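# Open narrow cabinet's top drawer, keep others shut

## Task

Pull the top drawer of the narrow cabinet with three drawers fully open and leave it open. At the end every other drawer in the room must be fully closed, all cabinets must stay roughly where they were, and the robot must neither fall nor finish leaning.

## Robot and tools

ROBOT. A Dexmate Vega: a wheeled base on three wheels (two steerable front wheels), a torso of three links (thigh, shank, chest) that folds in a Z, two 7-joint arms with two-finger grippers, and a pan/tilt head. In its start posture it covers 0.70 m by 0.63 m from above (0.91 m wide with arms folded), and its front edge sits 0.35 m ahead of the base origin. Nothing prevents it from tipping, and a fallen robot stays down.

FRAMES. All positions are in metres. Base frame: origin on the floor at the turning point, on the centre line, 0.185 m behind the front axle; x forward, y left, z up. chest, left_hand and right_hand are reported in this frame. A hand point lies between the fingers, 0.033 m short of the closed tips; fingers point along its z, close along its y, and its back (with the wrist camera) faces -x. Printed hand positions grow less accurate at long reach. base_odometry is in the odometry frame (the base frame at the start) and counts wheel turns only, so slip looks like travel; heading in rad, left positive. turned_by_wheels and turned_by_imu give rad turned since the previous result; the IMU also sees slips and pushes. base_tilt gives forward/right lean in degrees (about 2 degrees of bias).

move. One action per call, plus optional cameras (list of head_camera, left_wrist_camera, right_wrist_camera or all; omitted means all, [] means none). The action is base and/or joints, optionally with speeds or min_time_s, or else target by itself. Parts start together and may finish at different times.
- base: an object with exactly one key, a relative offset from where the base last measured itself: translate_m (forward +, -2 to 2 m), strafe_m (left +, -2 to 2 m; heading may drift), or rotate_rad (counter-clockwise +, -3.2 to 3.2). The front wheels first steer toward a new direction, up to 1.1 s.
- joints: an object keyed by joint name giving absolute angles in rad. Ranges: torso_hip_rad 0 to 1.57, torso_knee_rad 0 to 3.141, torso_waist_rad -1.57 to 1.57 (chest forward lean = knee - hip - waist); left arm: shoulder_pitch -3.041 to 3.041 (+ down), shoulder_yaw -0.423 to 1.523, upper_arm_roll and forearm_roll ±3.041, elbow -3.041 to 0.214 (0 straight, negative bends up), wrist_pitch ±1.366 (+ tips hand down), wrist_yaw -1.348 to 1.087 (+ left), gripper 0 to 0.785 (0 closed). The right arm mirrors it: shoulder_pitch negative is down, shoulder_yaw -1.523 to 0.423, wrist_pitch negative down, wrist_yaw -1.087 to 1.348. head_pan_rad ±2.792 (+ left), head_tilt_rad ±1.483, head_camera_tilt_rad -1.483 to 1.378 (+ down). Torso joints in one action arrive together.
- target: absolute pose for one hand: side ("left"/"right"), x, y, z in base frame metres (-3 to 3), pitch_deg (-30 to 95; 90 fingers down, 0 level), heading_deg (0 forward, + counter-clockwise), optional roll_deg (default 0), heading/roll -360 to 360, optional line_only (straight path or refused). It is checked against the robot only, not furniture, and needs the robot at rest. Results: reached (within 10 mm and 2 degrees), short (with error; after "short (part of ...)" resend it), or refused with a reason. Straight paths up to 45 cm; otherwise an arc that may swing the elbow wide or flip the hand. An arm within 2 cm of the body can only move by joints.
- speeds: caps per base motion: translate_m/strafe_m 0.04 to 0.3 m/s, rotate_rad 0.1 to 0.6 rad/s. min_time_s (0.1 to 8): lowest duration for arm and head motions.
Unknown keys make a call invalid; out-of-range values get refused, and after a refusal or a stop the remaining calls in that reply are skipped.

Other tools: wait(seconds 0 to 10, cameras) returns state and images with nothing new commanded. zoom_image(camera, region [x0,y0,x1,y1] pixels, at most 504x504) enlarges part of that camera's latest image (head 896x560, wrists 672x420). finished_scene(scene) ends the scene permanently; the drawers must already be in their final state.

RESULTS. move reads done or the worst status. Statuses: done; off_target (resting away from target, possibly still pushing); contact_stop (arm motor near full torque for about 0.6 s; its whole group stops and holds); contact_stop_at_<key>; time_out; not_followed (a self-collision check withheld joints, see the cause: line; it may keep retrying); unfinished. Base done only means the wheels turned the commanded amount. Torso, left arm and right arm each form a stop group. on_its_own lists uncommanded motion. Joint torques and motor temperatures are listed per arm in joint order.

TORSO PRESETS (hip, knee, waist): stand 0.469, 1.617, 1.048 (start); stand_high 0.78, 1.57, 0.44; lean_20 0.52, 1.05, 0.18; lean_45 0.52, 1.05, -0.26; low_lean_45 0, 0, -0.79. Arm fold, in arm key order: left 1, 0.5, -0.6, -2.5, 0, -0.9, 0; right -1, -0.5, 0.6, -2.5, 0, 0.9, 0. Fold arms before going to low_lean_45. Forward leans with arms hanging hit the base; unfolding near furniture can shove the robot.

GRIPPER. Open fingers make a V: gap about 0.24 x angle - 0.002 m at the hand point. Soft fingers reach the commanded angle whether holding or not. A hand carries about 4 kg.

HAZARDS. The base does not stop on hitting furniture; a time_out or near-zero count means it is blocked (back off, or rotate to free a wheel). Heavy forward lean can jam a front wheel. Never let the arms hit or press on each other. Under joints nothing keeps an arm off the body. Keep head_tilt_rad at or below 0 and head_camera_tilt_rad between -1.1 and 0.9 when panning. Contact torque at a joint's load limit (shoulders 141, upper arm roll and elbow 75.2, forearm and wrist 23.5 N m) causes a 10 s torque fault. Motors heat when pushing, loaded or stretched; MOTOR HOT appears at 65 °C and 80 °C triggers a 30-60 s stop. After any stop, pull the arm back first. The simulation keeps running while you reply, holding the last command. Avoid slamming drawers, hard hits, dropping things and shoving cabinets.

Each tool is called after "Call:" as a command line: name --argument value for each argument, lists and objects as JSON in quotes; but a table of rows of numbers goes row by row, as --pt "numbers of a row", without its own name.

## Session

Call:
move

Scene clock: 0.00 s.
Joint torques (N m): no reading
Motor temperatures (°C): left_arm=[31 31 31 26 40 35 41] | right_arm=[30 27 33 31 36 36 33]
base_odometry: x=+0.000 y=+0.000 heading=+0.000
turned_by_wheels: +0.000
turned_by_imu: +0.000
base_tilt: forward=+0.0 right=+0.8
base_status: not commanded
joint_positions: torso_hip_rad=+0.469 torso_knee_rad=+1.617 torso_waist_rad=+1.048 left_shoulder_pitch_rad=+2.217 left_shoulder_yaw_rad=-0.014 left_upper_arm_roll_rad=-0.004 left_elbow_rad=-1.080 left_forearm_roll_rad=+0.010 left_wrist_pitch_rad=-0.495 left_wrist_yaw_rad=-0.006 left_gripper_rad=+0.005 right_shoulder_pitch_rad=-2.194 right_shoulder_yaw_rad=-0.002 right_upper_arm_roll_rad=+0.006 right_elbow_rad=-1.112 right_forearm_roll_rad=+0.018 right_wrist_pitch_rad=+0.493 right_wrist_yaw_rad=-0.008 right_gripper_rad=+0.005 head_pan_rad=+0.000 head_tilt_rad=+0.000 head_camera_tilt_rad=+0.000
joint_status: not commanded
chest: x=-0.0111 y=+0.0000 z=+1.4155 quat_wxyz=(+0.999, +0.000, +0.050, +0.000) (m; base frame)
left_hand: x=+0.1723 y=+0.2218 z=+0.5939 quat_wxyz=(+0.402, -0.001, +0.916, -0.004) pitch_deg=+42.6 heading_deg=-0.5 roll_deg=-0.7 back=up (m; base frame)
right_hand: x=+0.2084 y=-0.2404 z=+0.6102 quat_wxyz=(+0.427, +0.011, +0.904, -0.007) pitch_deg=+39.4 heading_deg=-1.6 roll_deg=-0.3 back=up (m; base frame)
pictures: head_camera, left_wrist_camera, right_wrist_camera

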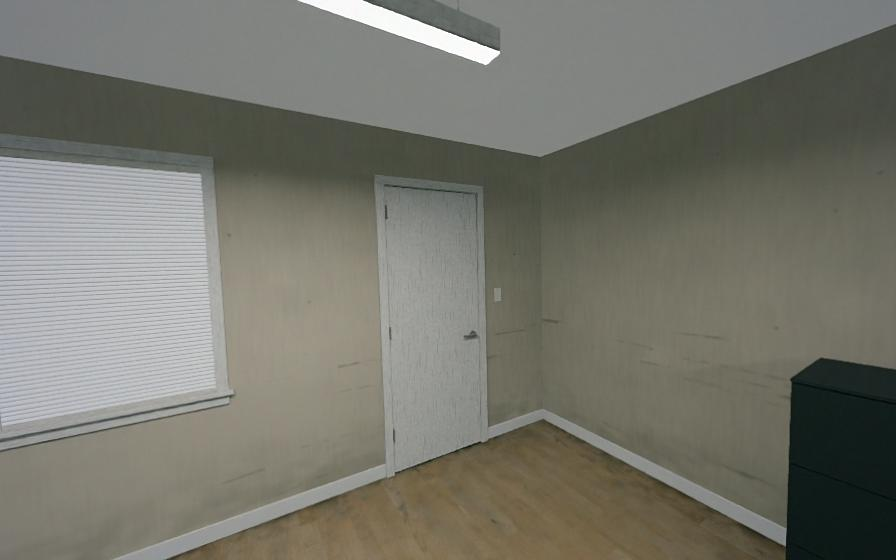

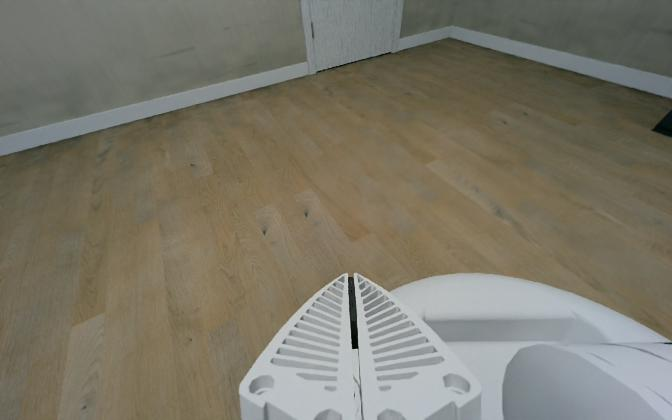

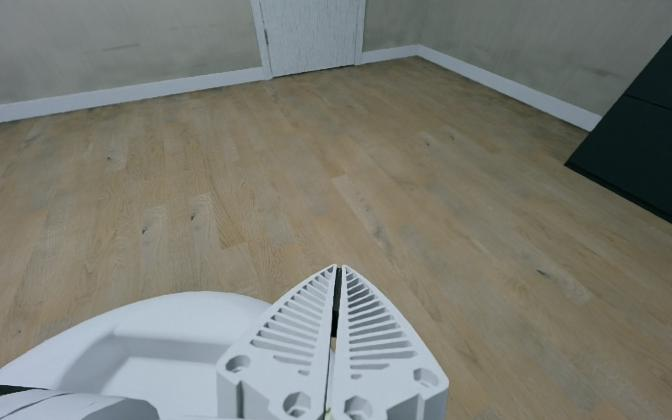

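Call:
move --joints '{"head_pan_rad": -1.2, "head_camera_tilt_rad": 0.35}' --cameras '["head_camera"]'

Call:
move --joints '{"head_pan_rad": -2.6}' --cameras '["head_camera"]'

Call:
move --joints '{"head_pan_rad": 1.5}' --cameras '["head_camera"]'

Scene clock: 1.70 s.
Joint torques (N m): left_arm=[6.99 -0.52 -0.92 -2.25 0.27 -1.48 -0.04] | right_arm=[-3.45 -1.1 0.13 -3.32 0.06 2.47 -0.11]
Motor temperatures (°C): left_arm=[31 31 31 26 40 35 41] | right_arm=[30 27 33 31 36 36 33]
move: done
base_odometry: x=+0.000 y=+0.000 heading=+0.000
turned_by_wheels: +0.000
turned_by_imu: +0.000
base_tilt: forward=+0.0 right=+0.7
base_status: not commanded
joint_positions: torso_hip_rad=+0.469 torso_knee_rad=+1.617 torso_waist_rad=+1.048 left_shoulder_pitch_rad=+2.217 left_shoulder_yaw_rad=-0.014 left_upper_arm_roll_rad=-0.004 left_elbow_rad=-1.080 left_forearm_roll_rad=+0.010 left_wrist_pitch_rad=-0.495 left_wrist_yaw_rad=-0.006 left_gripper_rad=+0.005 right_shoulder_pitch_rad=-2.194 right_shoulder_yaw_rad=-0.002 right_upper_arm_roll_rad=+0.006 right_elbow_rad=-1.112 right_forearm_roll_rad=+0.018 right_wrist_pitch_rad=+0.493 right_wrist_yaw_rad=-0.008 right_gripper_rad=+0.005 head_pan_rad=-1.200 head_tilt_rad=+0.000 head_camera_tilt_rad=+0.350
joint_status: all done
chest: x=-0.0111 y=+0.0000 z=+1.4155 quat_wxyz=(+0.999, +0.000, +0.050, +0.000) (m; base frame)
left_hand: x=+0.1724 y=+0.2218 z=+0.5939 quat_wxyz=(+0.402, -0.001, +0.916, -0.004) pitch_deg=+42.6 heading_deg=-0.5 roll_deg=-0.7 back=up (m; base frame)
right_hand: x=+0.2084 y=-0.2404 z=+0.6102 quat_wxyz=(+0.427, +0.011, +0.904, -0.007) pitch_deg=+39.4 heading_deg=-1.6 roll_deg=-0.3 back=up (m; base frame)
pictures: head_camera

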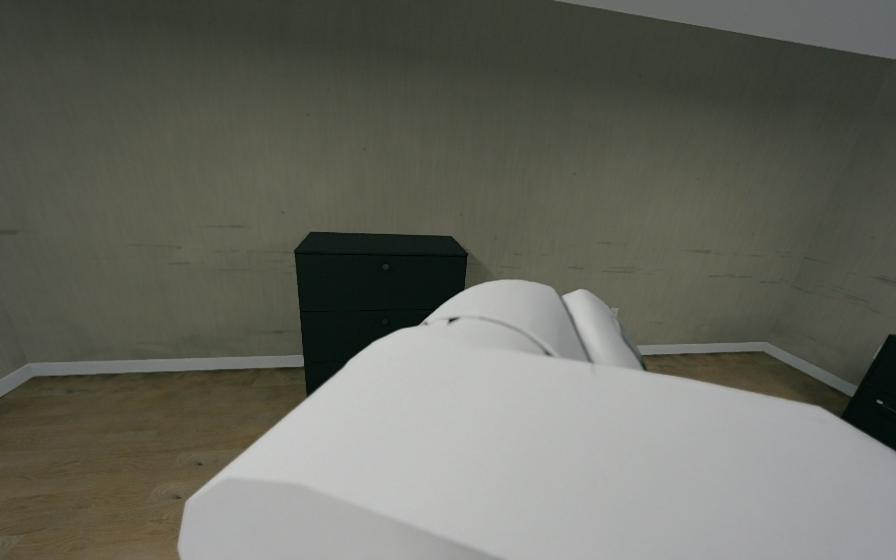

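Scene clock: 3.30 s.
Joint torques (N m): left_arm=[6.86 -0.06 -1.15 -3 0.11 -2.5 -0.02] | right_arm=[-2.87 -0.46 0.01 -2.67 0.25 3.03 0.06]
Motor temperatures (°C): left_arm=[31 31 31 26 40 35 41] | right_arm=[30 27 33 31 36 37 33]
move: done
base_odometry: x=+0.000 y=+0.000 heading=+0.000
turned_by_wheels: +0.000
turned_by_imu: +0.000
base_tilt: forward=+0.0 right=+0.8
base_status: not commanded
joint_positions: torso_hip_rad=+0.469 torso_knee_rad=+1.617 torso_waist_rad=+1.048 left_shoulder_pitch_rad=+2.217 left_shoulder_yaw_rad=-0.014 left_upper_arm_roll_rad=-0.004 left_elbow_rad=-1.080 left_forearm_roll_rad=+0.010 left_wrist_pitch_rad=-0.495 left_wrist_yaw_rad=-0.006 left_gripper_rad=+0.005 right_shoulder_pitch_rad=-2.194 right_shoulder_yaw_rad=-0.002 right_upper_arm_roll_rad=+0.006 right_elbow_rad=-1.112 right_forearm_roll_rad=+0.018 right_wrist_pitch_rad=+0.493 right_wrist_yaw_rad=-0.008 right_gripper_rad=+0.005 head_pan_rad=-2.600 head_tilt_rad=+0.000 head_camera_tilt_rad=+0.350
joint_status: all done
chest: x=-0.0111 y=+0.0000 z=+1.4155 quat_wxyz=(+0.999, +0.000, +0.050, +0.000) (m; base frame)
left_hand: x=+0.1724 y=+0.2218 z=+0.5939 quat_wxyz=(+0.402, -0.001, +0.916, -0.004) pitch_deg=+42.6 heading_deg=-0.5 roll_deg=-0.7 back=up (m; base frame)
right_hand: x=+0.2084 y=-0.2404 z=+0.6102 quat_wxyz=(+0.427, +0.011, +0.904, -0.007) pitch_deg=+39.4 heading_deg=-1.6 roll_deg=-0.3 back=up (m; base frame)
pictures: head_camera

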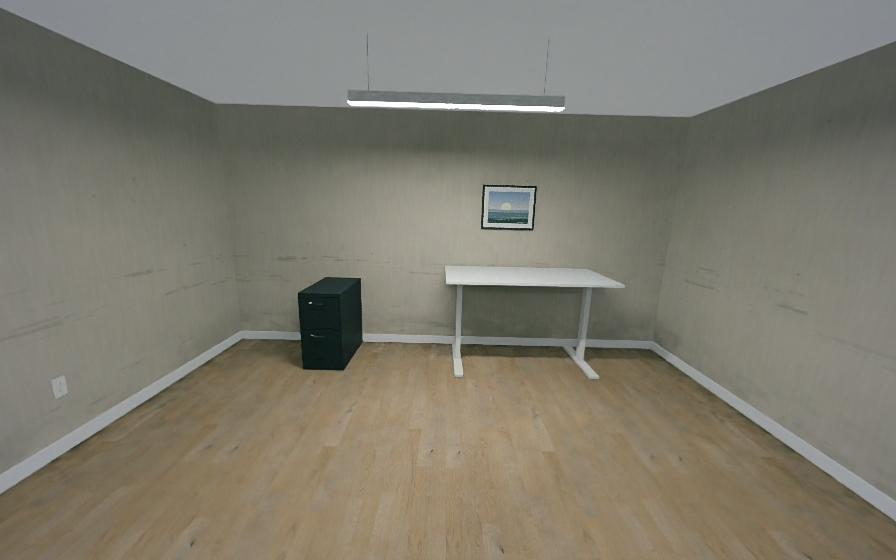

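Scene clock: 6.70 s.
Joint torques (N m): left_arm=[6.8 0.18 -1.24 -3.17 -0.04 -2.28 -0.06] | right_arm=[-2.78 -1.59 0.66 -2.61 0.06 3.17 -0.15]
Motor temperatures (°C): left_arm=[31 31 31 26 40 35 41] | right_arm=[30 27 33 31 36 37 33]
move: done
base_odometry: x=+0.000 y=+0.000 heading=+0.000
turned_by_wheels: +0.000
turned_by_imu: +0.000
base_tilt: forward=+0.0 right=+0.8
base_status: not commanded
joint_positions: torso_hip_rad=+0.469 torso_knee_rad=+1.617 torso_waist_rad=+1.048 left_shoulder_pitch_rad=+2.217 left_shoulder_yaw_rad=-0.014 left_upper_arm_roll_rad=-0.004 left_elbow_rad=-1.080 left_forearm_roll_rad=+0.010 left_wrist_pitch_rad=-0.495 left_wrist_yaw_rad=-0.006 left_gripper_rad=+0.005 right_shoulder_pitch_rad=-2.194 right_shoulder_yaw_rad=-0.002 right_upper_arm_roll_rad=+0.006 right_elbow_rad=-1.112 right_forearm_roll_rad=+0.018 right_wrist_pitch_rad=+0.493 right_wrist_yaw_rad=-0.008 right_gripper_rad=+0.005 head_pan_rad=+1.500 head_tilt_rad=+0.000 head_camera_tilt_rad=+0.350
joint_status: all done
chest: x=-0.0111 y=+0.0000 z=+1.4155 quat_wxyz=(+0.999, +0.000, +0.050, +0.000) (m; base frame)
left_hand: x=+0.1724 y=+0.2218 z=+0.5939 quat_wxyz=(+0.402, -0.001, +0.916, -0.004) pitch_deg=+42.6 heading_deg=-0.5 roll_deg=-0.7 back=up (m; base frame)
right_hand: x=+0.2084 y=-0.2404 z=+0.6102 quat_wxyz=(+0.427, +0.011, +0.904, -0.007) pitch_deg=+39.4 heading_deg=-1.6 roll_deg=-0.3 back=up (m; base frame)
pictures: head_camera

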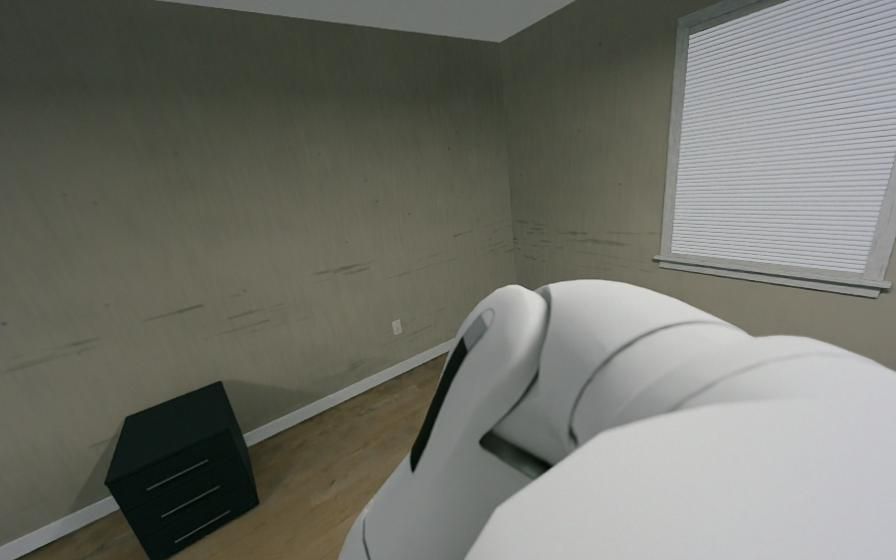

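Call:
move --base '{"rotate_rad": 2.1}' --joints '{"head_pan_rad": 0, "head_camera_tilt_rad": 0.5}' --cameras '["head_camera"]'

Scene clock: 12.13 s.
Joint torques (N m): left_arm=[6.09 -1.47 -1.48 -2.31 0.26 -2.42 0.05] | right_arm=[-3.63 -1.3 0.36 -2.15 0.13 2.39 -0.05]
Motor temperatures (°C): left_arm=[31 31 31 26 40 35 41] | right_arm=[30 27 33 31 36 37 33]
move: done
base_odometry: x=+0.003 y=-0.001 heading=+2.106
turned_by_wheels: +2.106
turned_by_imu: +2.095
base_tilt: forward=+0.0 right=+0.8
base_status: done
joint_positions: torso_hip_rad=+0.469 torso_knee_rad=+1.617 torso_waist_rad=+1.048 left_shoulder_pitch_rad=+2.217 left_shoulder_yaw_rad=-0.014 left_upper_arm_roll_rad=-0.004 left_elbow_rad=-1.080 left_forearm_roll_rad=+0.010 left_wrist_pitch_rad=-0.495 left_wrist_yaw_rad=-0.006 left_gripper_rad=+0.005 right_shoulder_pitch_rad=-2.194 right_shoulder_yaw_rad=-0.002 right_upper_arm_roll_rad=+0.006 right_elbow_rad=-1.112 right_forearm_roll_rad=+0.018 right_wrist_pitch_rad=+0.493 right_wrist_yaw_rad=-0.008 right_gripper_rad=+0.005 head_pan_rad=+0.000 head_tilt_rad=+0.000 head_camera_tilt_rad=+0.500
joint_status: all done
chest: x=-0.0111 y=+0.0000 z=+1.4155 quat_wxyz=(+0.999, +0.000, +0.050, +0.000) (m; base frame)
left_hand: x=+0.1724 y=+0.2218 z=+0.5939 quat_wxyz=(+0.402, -0.001, +0.916, -0.004) pitch_deg=+42.6 heading_deg=-0.5 roll_deg=-0.7 back=up (m; base frame)
right_hand: x=+0.2084 y=-0.2404 z=+0.6102 quat_wxyz=(+0.427, +0.011, +0.904, -0.007) pitch_deg=+39.4 heading_deg=-1.6 roll_deg=-0.3 back=up (m; base frame)
pictures: head_camera

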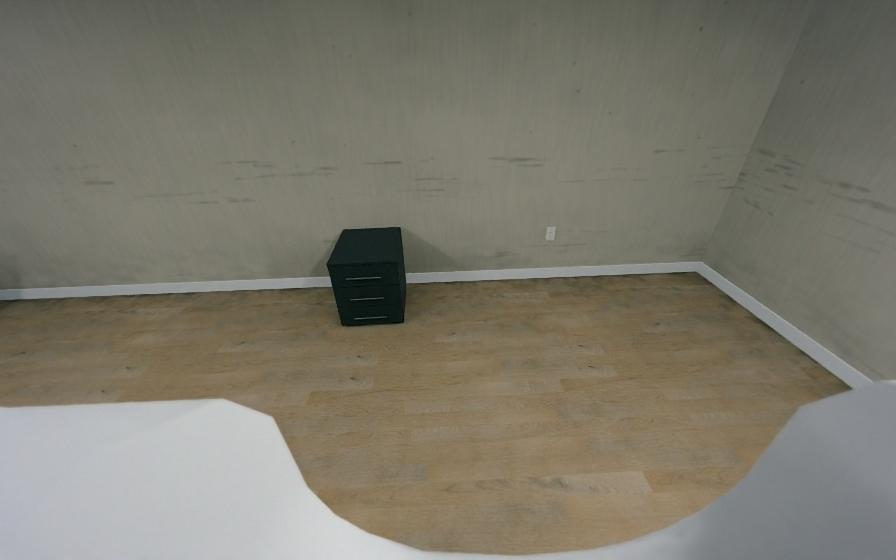

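Call:
move --base '{"rotate_rad": 0.09}' --joints '{"torso_hip_rad": 0.4, "torso_knee_rad": 1.2, "torso_waist_rad": 0.4}' --cameras '["head_camera"]'

Call:
move --base '{"strafe_m": 0.17}' --cameras '["head_camera"]'

Call:
move --base '{"translate_m": 0.9}' --joints '{"left_gripper_rad": 0.5}'

Scene clock: 16.83 s.
Joint torques (N m): left_arm=[14.54 -1.91 -1.31 -0.08 0.02 -0.96 -0.16] | right_arm=[-10.87 0.04 0.41 0.13 0.16 2.11 0.02]
Motor temperatures (°C): left_arm=[31 31 31 26 40 35 41] | right_arm=[30 27 33 31 36 37 33]
move: done
base_odometry: x=+0.003 y=-0.001 heading=+2.196
turned_by_wheels: +0.090
turned_by_imu: +0.090
base_tilt: forward=+0.0 right=+0.8
base_status: done
joint_positions: torso_hip_rad=+0.400 torso_knee_rad=+1.200 torso_waist_rad=+0.400 left_shoulder_pitch_rad=+2.217 left_shoulder_yaw_rad=-0.014 left_upper_arm_roll_rad=-0.004 left_elbow_rad=-1.080 left_forearm_roll_rad=+0.010 left_wrist_pitch_rad=-0.495 left_wrist_yaw_rad=-0.006 left_gripper_rad=+0.005 right_shoulder_pitch_rad=-2.194 right_shoulder_yaw_rad=-0.002 right_upper_arm_roll_rad=+0.006 right_elbow_rad=-1.112 right_forearm_roll_rad=+0.018 right_wrist_pitch_rad=+0.493 right_wrist_yaw_rad=-0.008 right_gripper_rad=+0.005 head_pan_rad=+0.000 head_tilt_rad=+0.000 head_camera_tilt_rad=+0.500
joint_status: all done
chest: x=+0.0031 y=+0.0000 z=+1.3260 quat_wxyz=(+0.980, +0.000, +0.199, +0.000) (m; base frame)
left_hand: x=-0.0643 y=+0.2218 z=+0.4869 quat_wxyz=(+0.261, -0.002, +0.965, -0.004) pitch_deg=+59.7 heading_deg=-0.7 roll_deg=-0.9 back=up (m; base frame)
right_hand: x=-0.0250 y=-0.2404 z=+0.4918 quat_wxyz=(+0.287, +0.010, +0.958, -0.009) pitch_deg=+56.6 heading_deg=-2.3 roll_deg=-1.1 back=up (m; base frame)
pictures: head_camera

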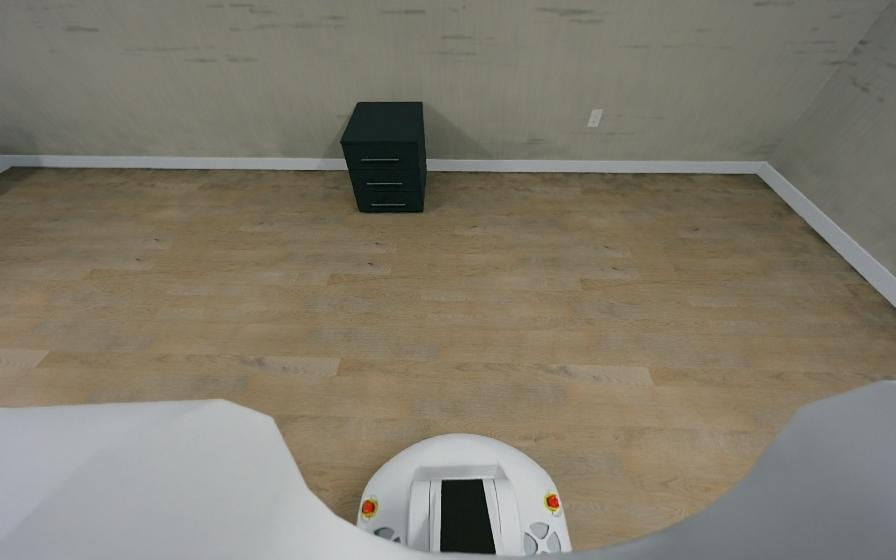

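Scene clock: 19.70 s.
Joint torques (N m): left_arm=[13.64 -0.2 -1.76 0.56 0.2 -0.78 0] | right_arm=[-11.27 -0.81 0.41 -1.48 0.05 1.63 -0.18]
Motor temperatures (°C): left_arm=[31 31 31 26 40 35 41] | right_arm=[30 27 33 31 36 37 33]
move: done
base_odometry: x=-0.134 y=-0.100 heading=+2.200
turned_by_wheels: +0.004
turned_by_imu: +0.002
base_tilt: forward=+0.0 right=+0.7
base_status: done
joint_positions: torso_hip_rad=+0.400 torso_knee_rad=+1.200 torso_waist_rad=+0.400 left_shoulder_pitch_rad=+2.217 left_shoulder_yaw_rad=-0.014 left_upper_arm_roll_rad=-0.004 left_elbow_rad=-1.080 left_forearm_roll_rad=+0.010 left_wrist_pitch_rad=-0.495 left_wrist_yaw_rad=-0.006 left_gripper_rad=+0.005 right_shoulder_pitch_rad=-2.194 right_shoulder_yaw_rad=-0.002 right_upper_arm_roll_rad=+0.006 right_elbow_rad=-1.112 right_forearm_roll_rad=+0.018 right_wrist_pitch_rad=+0.493 right_wrist_yaw_rad=-0.008 right_gripper_rad=+0.005 head_pan_rad=+0.000 head_tilt_rad=+0.000 head_camera_tilt_rad=+0.500
joint_status: not commanded
chest: x=+0.0031 y=+0.0000 z=+1.3260 quat_wxyz=(+0.980, +0.000, +0.199, +0.000) (m; base frame)
left_hand: x=-0.0643 y=+0.2218 z=+0.4869 quat_wxyz=(+0.261, -0.002, +0.965, -0.004) pitch_deg=+59.7 heading_deg=-0.7 roll_deg=-0.9 back=up (m; base frame)
right_hand: x=-0.0250 y=-0.2404 z=+0.4918 quat_wxyz=(+0.287, +0.010, +0.958, -0.009) pitch_deg=+56.6 heading_deg=-2.3 roll_deg=-1.1 back=up (m; base frame)
pictures: head_camera

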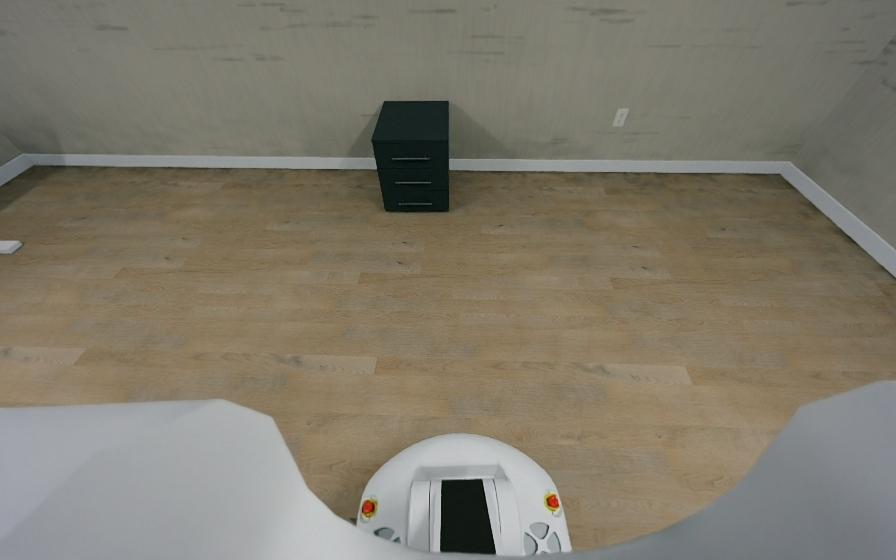

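Scene clock: 24.83 s.
Joint torques (N m): left_arm=[12.66 -0.88 -0.97 0.43 -0.17 -1.35 -0.12] | right_arm=[-10.72 -0.72 0.47 -0.08 0.16 2.19 0.01]
Motor temperatures (°C): left_arm=[31 31 31 26 40 35 41] | right_arm=[30 27 33 31 36 37 33]
move: done
base_odometry: x=-0.664 y=+0.627 heading=+2.199
turned_by_wheels: -0.001
turned_by_imu: -0.003
base_tilt: forward=+0.0 right=+0.8
base_status: done
joint_positions: torso_hip_rad=+0.400 torso_knee_rad=+1.200 torso_waist_rad=+0.400 left_shoulder_pitch_rad=+2.217 left_shoulder_yaw_rad=-0.014 left_upper_arm_roll_rad=-0.004 left_elbow_rad=-1.080 left_forearm_roll_rad=+0.010 left_wrist_pitch_rad=-0.495 left_wrist_yaw_rad=-0.006 left_gripper_rad=+0.500 right_shoulder_pitch_rad=-2.194 right_shoulder_yaw_rad=-0.002 right_upper_arm_roll_rad=+0.006 right_elbow_rad=-1.112 right_forearm_roll_rad=+0.018 right_wrist_pitch_rad=+0.493 right_wrist_yaw_rad=-0.008 right_gripper_rad=+0.005 head_pan_rad=+0.000 head_tilt_rad=+0.000 head_camera_tilt_rad=+0.500
joint_status: all done
chest: x=+0.0032 y=+0.0000 z=+1.3260 quat_wxyz=(+0.980, +0.000, +0.199, +0.000) (m; base frame)
left_hand: x=-0.0643 y=+0.2218 z=+0.4869 quat_wxyz=(+0.261, -0.002, +0.965, -0.004) pitch_deg=+59.7 heading_deg=-0.7 roll_deg=-0.9 back=up (m; base frame)
right_hand: x=-0.0250 y=-0.2404 z=+0.4917 quat_wxyz=(+0.287, +0.010, +0.958, -0.009) pitch_deg=+56.6 heading_deg=-2.3 roll_deg=-1.1 back=up (m; base frame)
pictures: head_camera, left_wrist_camera, right_wrist_camera

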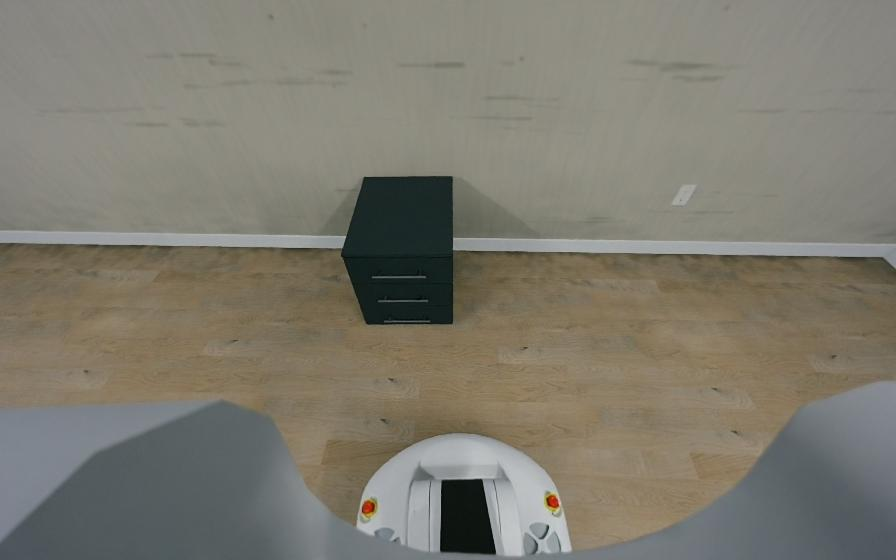

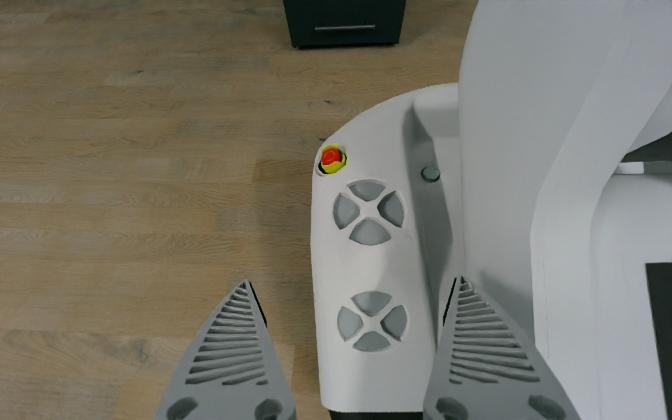

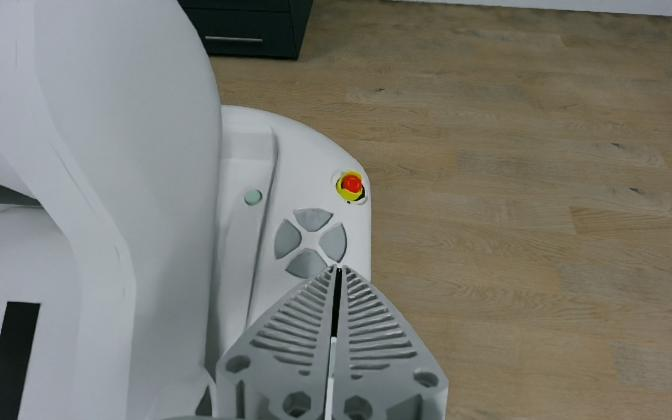

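Call:
move --target '{"side":"left","x":0.70,"y":0.21,"z":0.54,"pitch_deg":45,"heading_deg":0,"roll_deg":90}'

Scene clock: 25.53 s.
Joint torques (N m): left_arm=[13.81 -0.01 -1.14 -0.76 0.1 -1.71 -0.19] | right_arm=[-10.71 -0.71 0.43 -0.13 0.09 1.86 -0.17]
Motor temperatures (°C): left_arm=[31 31 31 26 40 35 41] | right_arm=[30 27 33 31 36 37 33]
move: refused
base_odometry: x=-0.664 y=+0.627 heading=+2.199
turned_by_wheels: +0.000
turned_by_imu: +0.000
base_tilt: forward=+0.0 right=+0.8
base_status: not commanded
joint_positions: torso_hip_rad=+0.400 torso_knee_rad=+1.200 torso_waist_rad=+0.400 left_shoulder_pitch_rad=+2.217 left_shoulder_yaw_rad=-0.014 left_upper_arm_roll_rad=-0.004 left_elbow_rad=-1.080 left_forearm_roll_rad=+0.010 left_wrist_pitch_rad=-0.495 left_wrist_yaw_rad=-0.006 left_gripper_rad=+0.500 right_shoulder_pitch_rad=-2.194 right_shoulder_yaw_rad=-0.002 right_upper_arm_roll_rad=+0.006 right_elbow_rad=-1.112 right_forearm_roll_rad=+0.018 right_wrist_pitch_rad=+0.493 right_wrist_yaw_rad=-0.008 right_gripper_rad=+0.005 head_pan_rad=+0.000 head_tilt_rad=+0.000 head_camera_tilt_rad=+0.500
joint_status: not commanded
chest: x=+0.0032 y=+0.0000 z=+1.3260 quat_wxyz=(+0.980, +0.000, +0.199, +0.000) (m; base frame)
left_hand: x=-0.0643 y=+0.2218 z=+0.4869 quat_wxyz=(+0.261, -0.002, +0.965, -0.004) pitch_deg=+59.7 heading_deg=-0.7 roll_deg=-0.9 back=up (m; base frame)
left_hand_status: refused: the arm stands too near the robot already: the left finger within 1.5 cm of the torso (limit 2.0). Nothing moved. Move it clear with "joints".
right_hand: x=-0.0250 y=-0.2404 z=+0.4917 quat_wxyz=(+0.287, +0.010, +0.958, -0.009) pitch_deg=+56.6 heading_deg=-2.3 roll_deg=-1.1 back=up (m; base frame)
pictures: head_camera, left_wrist_camera, right_wrist_camera

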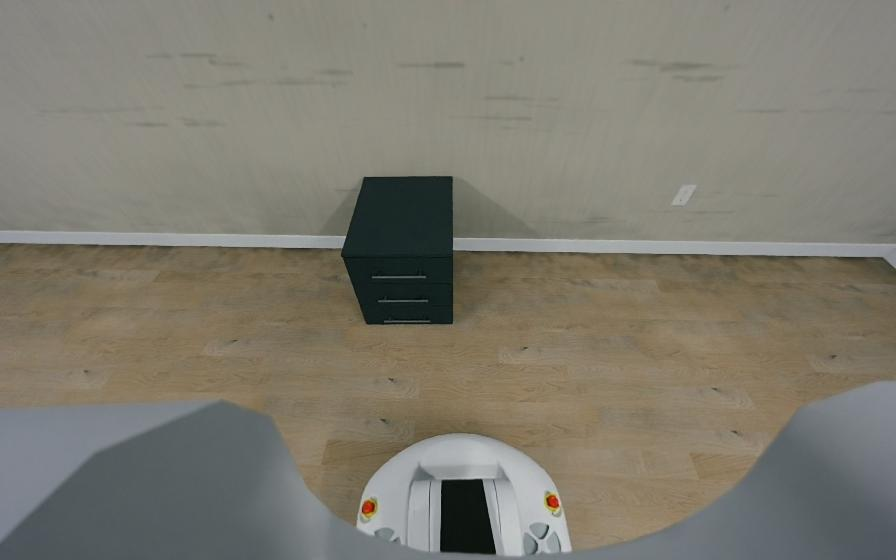

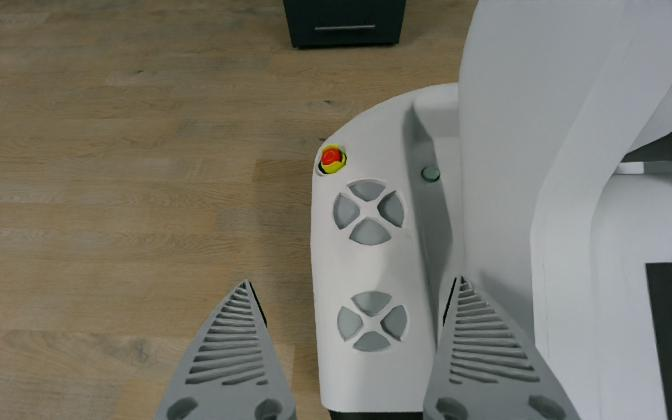

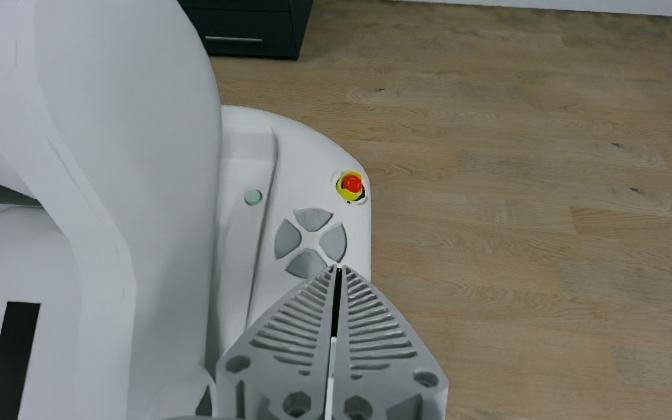

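Call:
move --joints '{"left_shoulder_pitch_rad": 1.4, "left_elbow_rad": -1.0, "left_wrist_pitch_rad": 0.0, "left_forearm_roll_rad": 1.57}' --cameras '["head_camera"]'

Call:
move --target '{"side":"left","x":0.70,"y":0.21,"z":0.54,"pitch_deg":45,"heading_deg":0,"roll_deg":90}'

Scene clock: 39.50 s.
Joint torques (N m): left_arm=[18.58 -37.38 45.12 -1.8 7.62 -17.7 -7.48] | right_arm=[-11.29 -1.38 0.76 -0.64 0.11 1.38 -0.04]
Motor temperatures (°C): left_arm=[32 33 38 26 42 47 45] | right_arm=[30 27 33 31 36 37 33]
move: torque_fault
TORQUE FAULT: left_wrist_pitch_rad reached its load limit. The left arm stopped for 10 seconds, dropped its targets and accepts commands again: back off and push less far. The stop added 9.4 s to the call and to motion_time.
base_odometry: x=-0.664 y=+0.627 heading=+2.199
turned_by_wheels: +0.000
turned_by_imu: +0.000
base_tilt: forward=+0.0 right=+0.8
base_status: not commanded
joint_positions: torso_hip_rad=+0.400 torso_knee_rad=+1.200 torso_waist_rad=+0.400 left_shoulder_pitch_rad=+1.776 left_shoulder_yaw_rad=-0.010 left_upper_arm_roll_rad=-0.014 left_elbow_rad=-1.036 left_forearm_roll_rad=+0.851 left_wrist_pitch_rad=-0.217 left_wrist_yaw_rad=+0.001 left_gripper_rad=+0.500 right_shoulder_pitch_rad=-2.194 right_shoulder_yaw_rad=-0.002 right_upper_arm_roll_rad=+0.006 right_elbow_rad=-1.112 right_forearm_roll_rad=+0.018 right_wrist_pitch_rad=+0.493 right_wrist_yaw_rad=-0.008 right_gripper_rad=+0.005 head_pan_rad=+0.000 head_tilt_rad=+0.000 head_camera_tilt_rad=+0.500
joint_status: left_shoulder_pitch_rad torque_fault (moved -0.443 of -0.817); left_elbow_rad torque_fault (moved +0.044 of +0.080); left_forearm_roll_rad torque_fault (moved +0.844 of +1.560); left_wrist_pitch_rad torque_fault (moved +0.278 of +0.495)
chest: x=+0.0032 y=+0.0000 z=+1.3260 quat_wxyz=(+0.980, +0.000, +0.199, +0.000) (m; base frame)
left_hand: x=+0.1720 y=+0.1662 z=+0.4271 quat_wxyz=(+0.290, +0.403, +0.867, +0.047) pitch_deg=+55.9 heading_deg=-15.7 roll_deg=+34.1 back=up (m; base frame)
right_hand: x=-0.0250 y=-0.2404 z=+0.4917 quat_wxyz=(+0.287, +0.010, +0.958, -0.009) pitch_deg=+56.6 heading_deg=-2.3 roll_deg=-1.1 back=up (m; base frame)
pictures: head_camera
ARM HIT: the robot struck itself hard.

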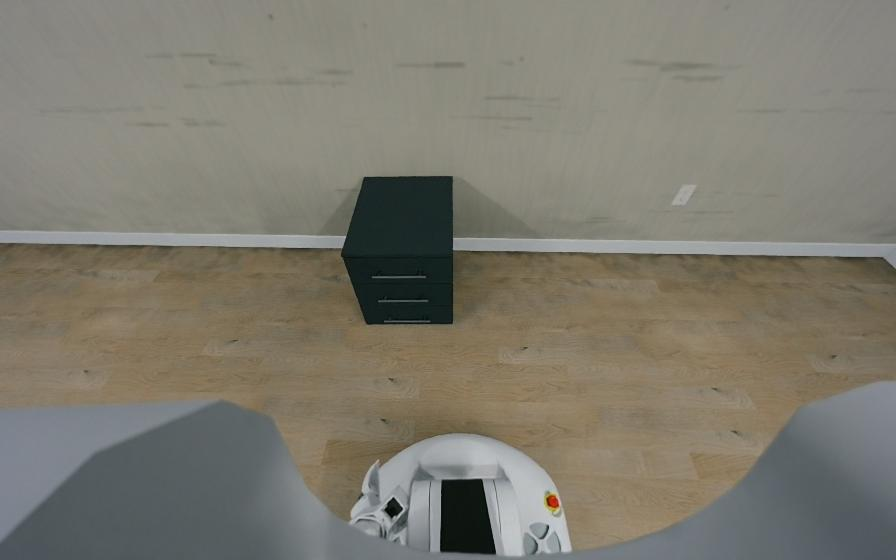

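not run: a stop came earlier in this reply.

Call:
move --joints '{"left_elbow_rad": -1.7}' --cameras '["left_wrist_camera"]'

Call:
move --joints '{"left_shoulder_pitch_rad": 1.3, "left_wrist_pitch_rad": 0.5, "left_forearm_roll_rad": 0}'

Call:
move --target '{"side":"left","x":0.70,"y":0.21,"z":0.55,"pitch_deg":45,"heading_deg":0,"roll_deg":90}'

Scene clock: 43.33 s.
Joint torques (N m): left_arm=[-6.23 -2.76 2.95 -7.29 -0.4 -1.44 0.56] | right_arm=[-11.51 -3.41 0.21 -0.49 0.12 1.89 -0.18]
Motor temperatures (°C): left_arm=[32 33 38 26 42 46 44] | right_arm=[30 27 33 31 36 37 33]
move: done
base_odometry: x=-0.664 y=+0.627 heading=+2.199
turned_by_wheels: +0.000
turned_by_imu: +0.000
base_tilt: forward=+0.0 right=+0.7
base_status: not commanded
joint_positions: torso_hip_rad=+0.400 torso_knee_rad=+1.200 torso_waist_rad=+0.400 left_shoulder_pitch_rad=+1.777 left_shoulder_yaw_rad=-0.011 left_upper_arm_roll_rad=-0.010 left_elbow_rad=-1.696 left_forearm_roll_rad=+0.853 left_wrist_pitch_rad=-0.221 left_wrist_yaw_rad=-0.002 left_gripper_rad=+0.500 right_shoulder_pitch_rad=-2.194 right_shoulder_yaw_rad=-0.002 right_upper_arm_roll_rad=+0.006 right_elbow_rad=-1.112 right_forearm_roll_rad=+0.018 right_wrist_pitch_rad=+0.493 right_wrist_yaw_rad=-0.008 right_gripper_rad=+0.005 head_pan_rad=+0.000 head_tilt_rad=+0.000 head_camera_tilt_rad=+0.500
joint_status: all done
chest: x=+0.0032 y=+0.0000 z=+1.3260 quat_wxyz=(+0.980, +0.000, +0.199, +0.000) (m; base frame)
left_hand: x=+0.4781 y=+0.1665 z=+0.7359 quat_wxyz=(+0.554, +0.369, +0.725, +0.176) pitch_deg=+18.9 heading_deg=-9.3 roll_deg=+44.7 back=up (m; base frame)
right_hand: x=-0.0250 y=-0.2404 z=+0.4918 quat_wxyz=(+0.287, +0.010, +0.958, -0.009) pitch_deg=+56.6 heading_deg=-2.3 roll_deg=-1.1 back=up (m; base frame)
pictures: left_wrist_camera

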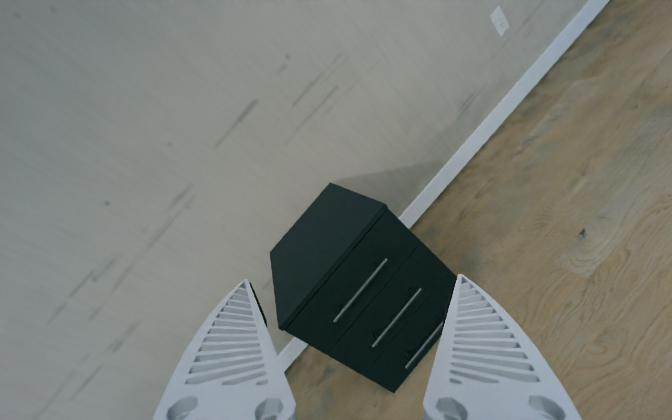

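Scene clock: 47.57 s.
Joint torques (N m): left_arm=[-20.36 -3.65 2.64 -9.39 -0.07 -2.36 0.13] | right_arm=[-12.52 -0.48 0.22 -0.81 0.1 2.3 -0.08]
Motor temperatures (°C): left_arm=[32 33 37 26 41 45 44] | right_arm=[30 27 33 31 36 37 33]
move: done
base_odometry: x=-0.664 y=+0.627 heading=+2.199
turned_by_wheels: +0.000
turned_by_imu: +0.000
base_tilt: forward=+0.0 right=+0.8
base_status: not commanded
joint_positions: torso_hip_rad=+0.400 torso_knee_rad=+1.200 torso_waist_rad=+0.400 left_shoulder_pitch_rad=+1.303 left_shoulder_yaw_rad=-0.011 left_upper_arm_roll_rad=-0.010 left_elbow_rad=-1.700 left_forearm_roll_rad=+0.004 left_wrist_pitch_rad=+0.497 left_wrist_yaw_rad=-0.002 left_gripper_rad=+0.500 right_shoulder_pitch_rad=-2.194 right_shoulder_yaw_rad=-0.002 right_upper_arm_roll_rad=+0.006 right_elbow_rad=-1.112 right_forearm_roll_rad=+0.018 right_wrist_pitch_rad=+0.493 right_wrist_yaw_rad=-0.008 right_gripper_rad=+0.005 head_pan_rad=+0.000 head_tilt_rad=+0.000 head_camera_tilt_rad=+0.500
joint_status: all done
chest: x=+0.0032 y=+0.0000 z=+1.3260 quat_wxyz=(+0.980, +0.000, +0.199, +0.000) (m; base frame)
left_hand: x=+0.6538 y=+0.2319 z=+0.7653 quat_wxyz=(+0.510, -0.006, +0.860, +0.000) pitch_deg=+28.6 heading_deg=+0.4 roll_deg=-0.4 back=up (m; base frame)
right_hand: x=-0.0250 y=-0.2404 z=+0.4918 quat_wxyz=(+0.287, +0.010, +0.958, -0.009) pitch_deg=+56.6 heading_deg=-2.3 roll_deg=-1.1 back=up (m; base frame)
pictures: head_camera, left_wrist_camera, right_wrist_camera

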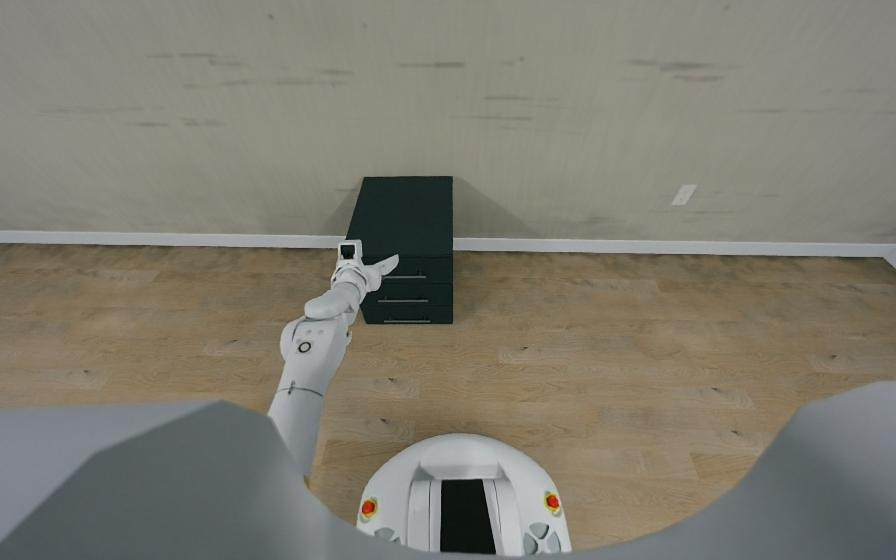

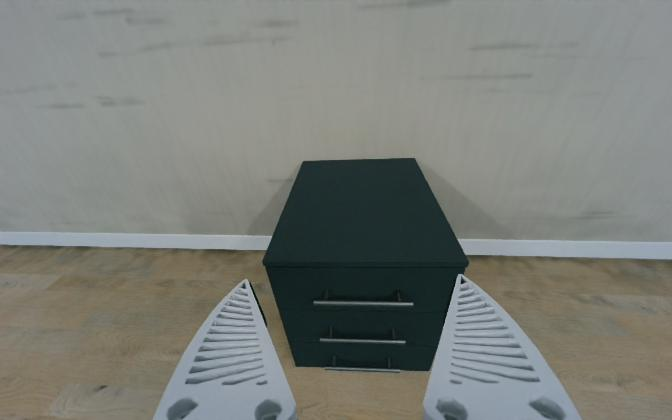

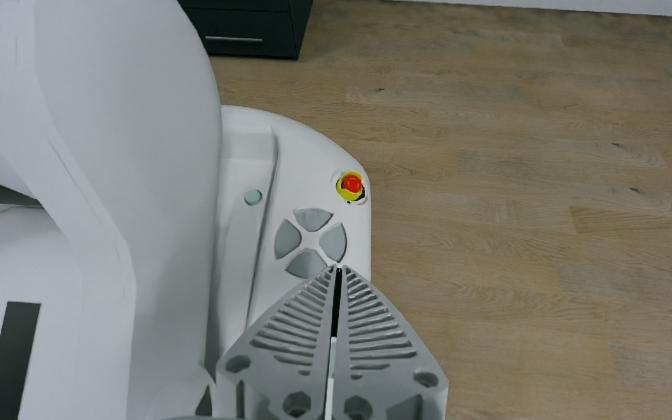

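Scene clock: 47.87 s.
Joint torques (N m): left_arm=[-18.94 -2.53 2.09 -7.25 0.22 -2.38 0.08] | right_arm=[-12.12 -1.18 0.39 -0.03 0.19 1.68 -0.05]
Motor temperatures (°C): left_arm=[32 33 37 26 41 45 44] | right_arm=[30 27 33 31 36 37 33]
move: refused
base_odometry: x=-0.664 y=+0.627 heading=+2.199
turned_by_wheels: +0.000
turned_by_imu: +0.000
base_tilt: forward=+0.0 right=+0.8
base_status: not commanded
joint_positions: torso_hip_rad=+0.400 torso_knee_rad=+1.200 torso_waist_rad=+0.400 left_shoulder_pitch_rad=+1.301 left_shoulder_yaw_rad=-0.011 left_upper_arm_roll_rad=-0.010 left_elbow_rad=-1.700 left_forearm_roll_rad=+0.002 left_wrist_pitch_rad=+0.499 left_wrist_yaw_rad=-0.002 left_gripper_rad=+0.500 right_shoulder_pitch_rad=-2.194 right_shoulder_yaw_rad=-0.002 right_upper_arm_roll_rad=+0.006 right_elbow_rad=-1.112 right_forearm_roll_rad=+0.018 right_wrist_pitch_rad=+0.493 right_wrist_yaw_rad=-0.008 right_gripper_rad=+0.005 head_pan_rad=+0.000 head_tilt_rad=+0.000 head_camera_tilt_rad=+0.500
joint_status: not commanded
chest: x=+0.0032 y=+0.0000 z=+1.3260 quat_wxyz=(+0.980, +0.000, +0.199, +0.000) (m; base frame)
left_hand: x=+0.6542 y=+0.2315 z=+0.7655 quat_wxyz=(+0.510, -0.007, +0.860, -0.001) pitch_deg=+28.7 heading_deg=+0.3 roll_deg=-0.6 back=up (m; base frame)
left_hand_status: refused: no posture of the arm gets there (out of reach): the closest leaves the hand 3.6 cm and 0 deg from the pose. Nothing moved.
right_hand: x=-0.0250 y=-0.2404 z=+0.4918 quat_wxyz=(+0.287, +0.010, +0.958, -0.009) pitch_deg=+56.6 heading_deg=-2.3 roll_deg=-1.1 back=up (m; base frame)
pictures: head_camera, left_wrist_camera, right_wrist_camera

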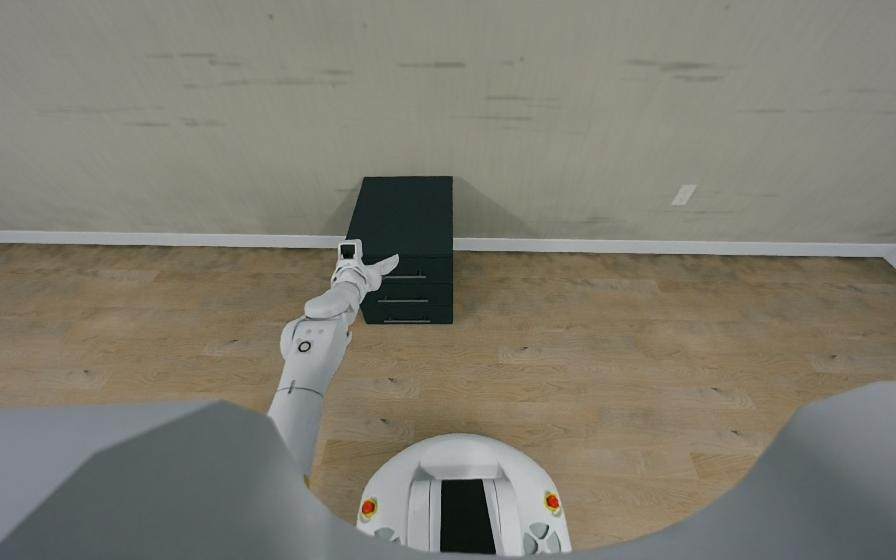

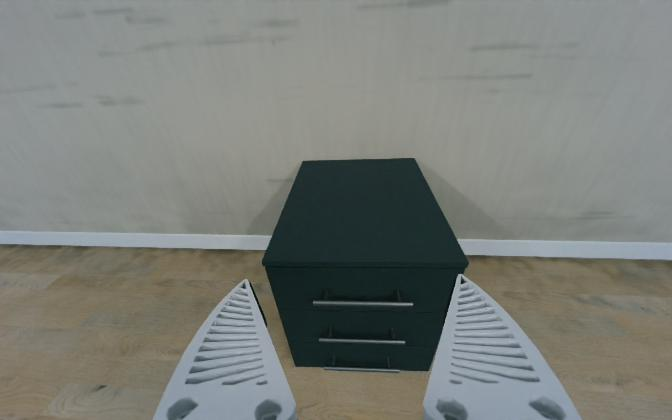

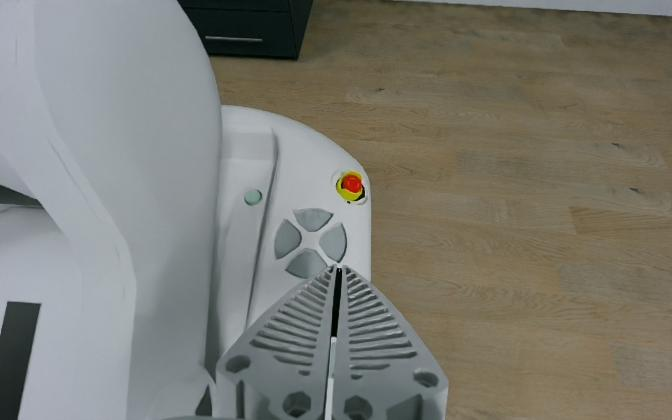

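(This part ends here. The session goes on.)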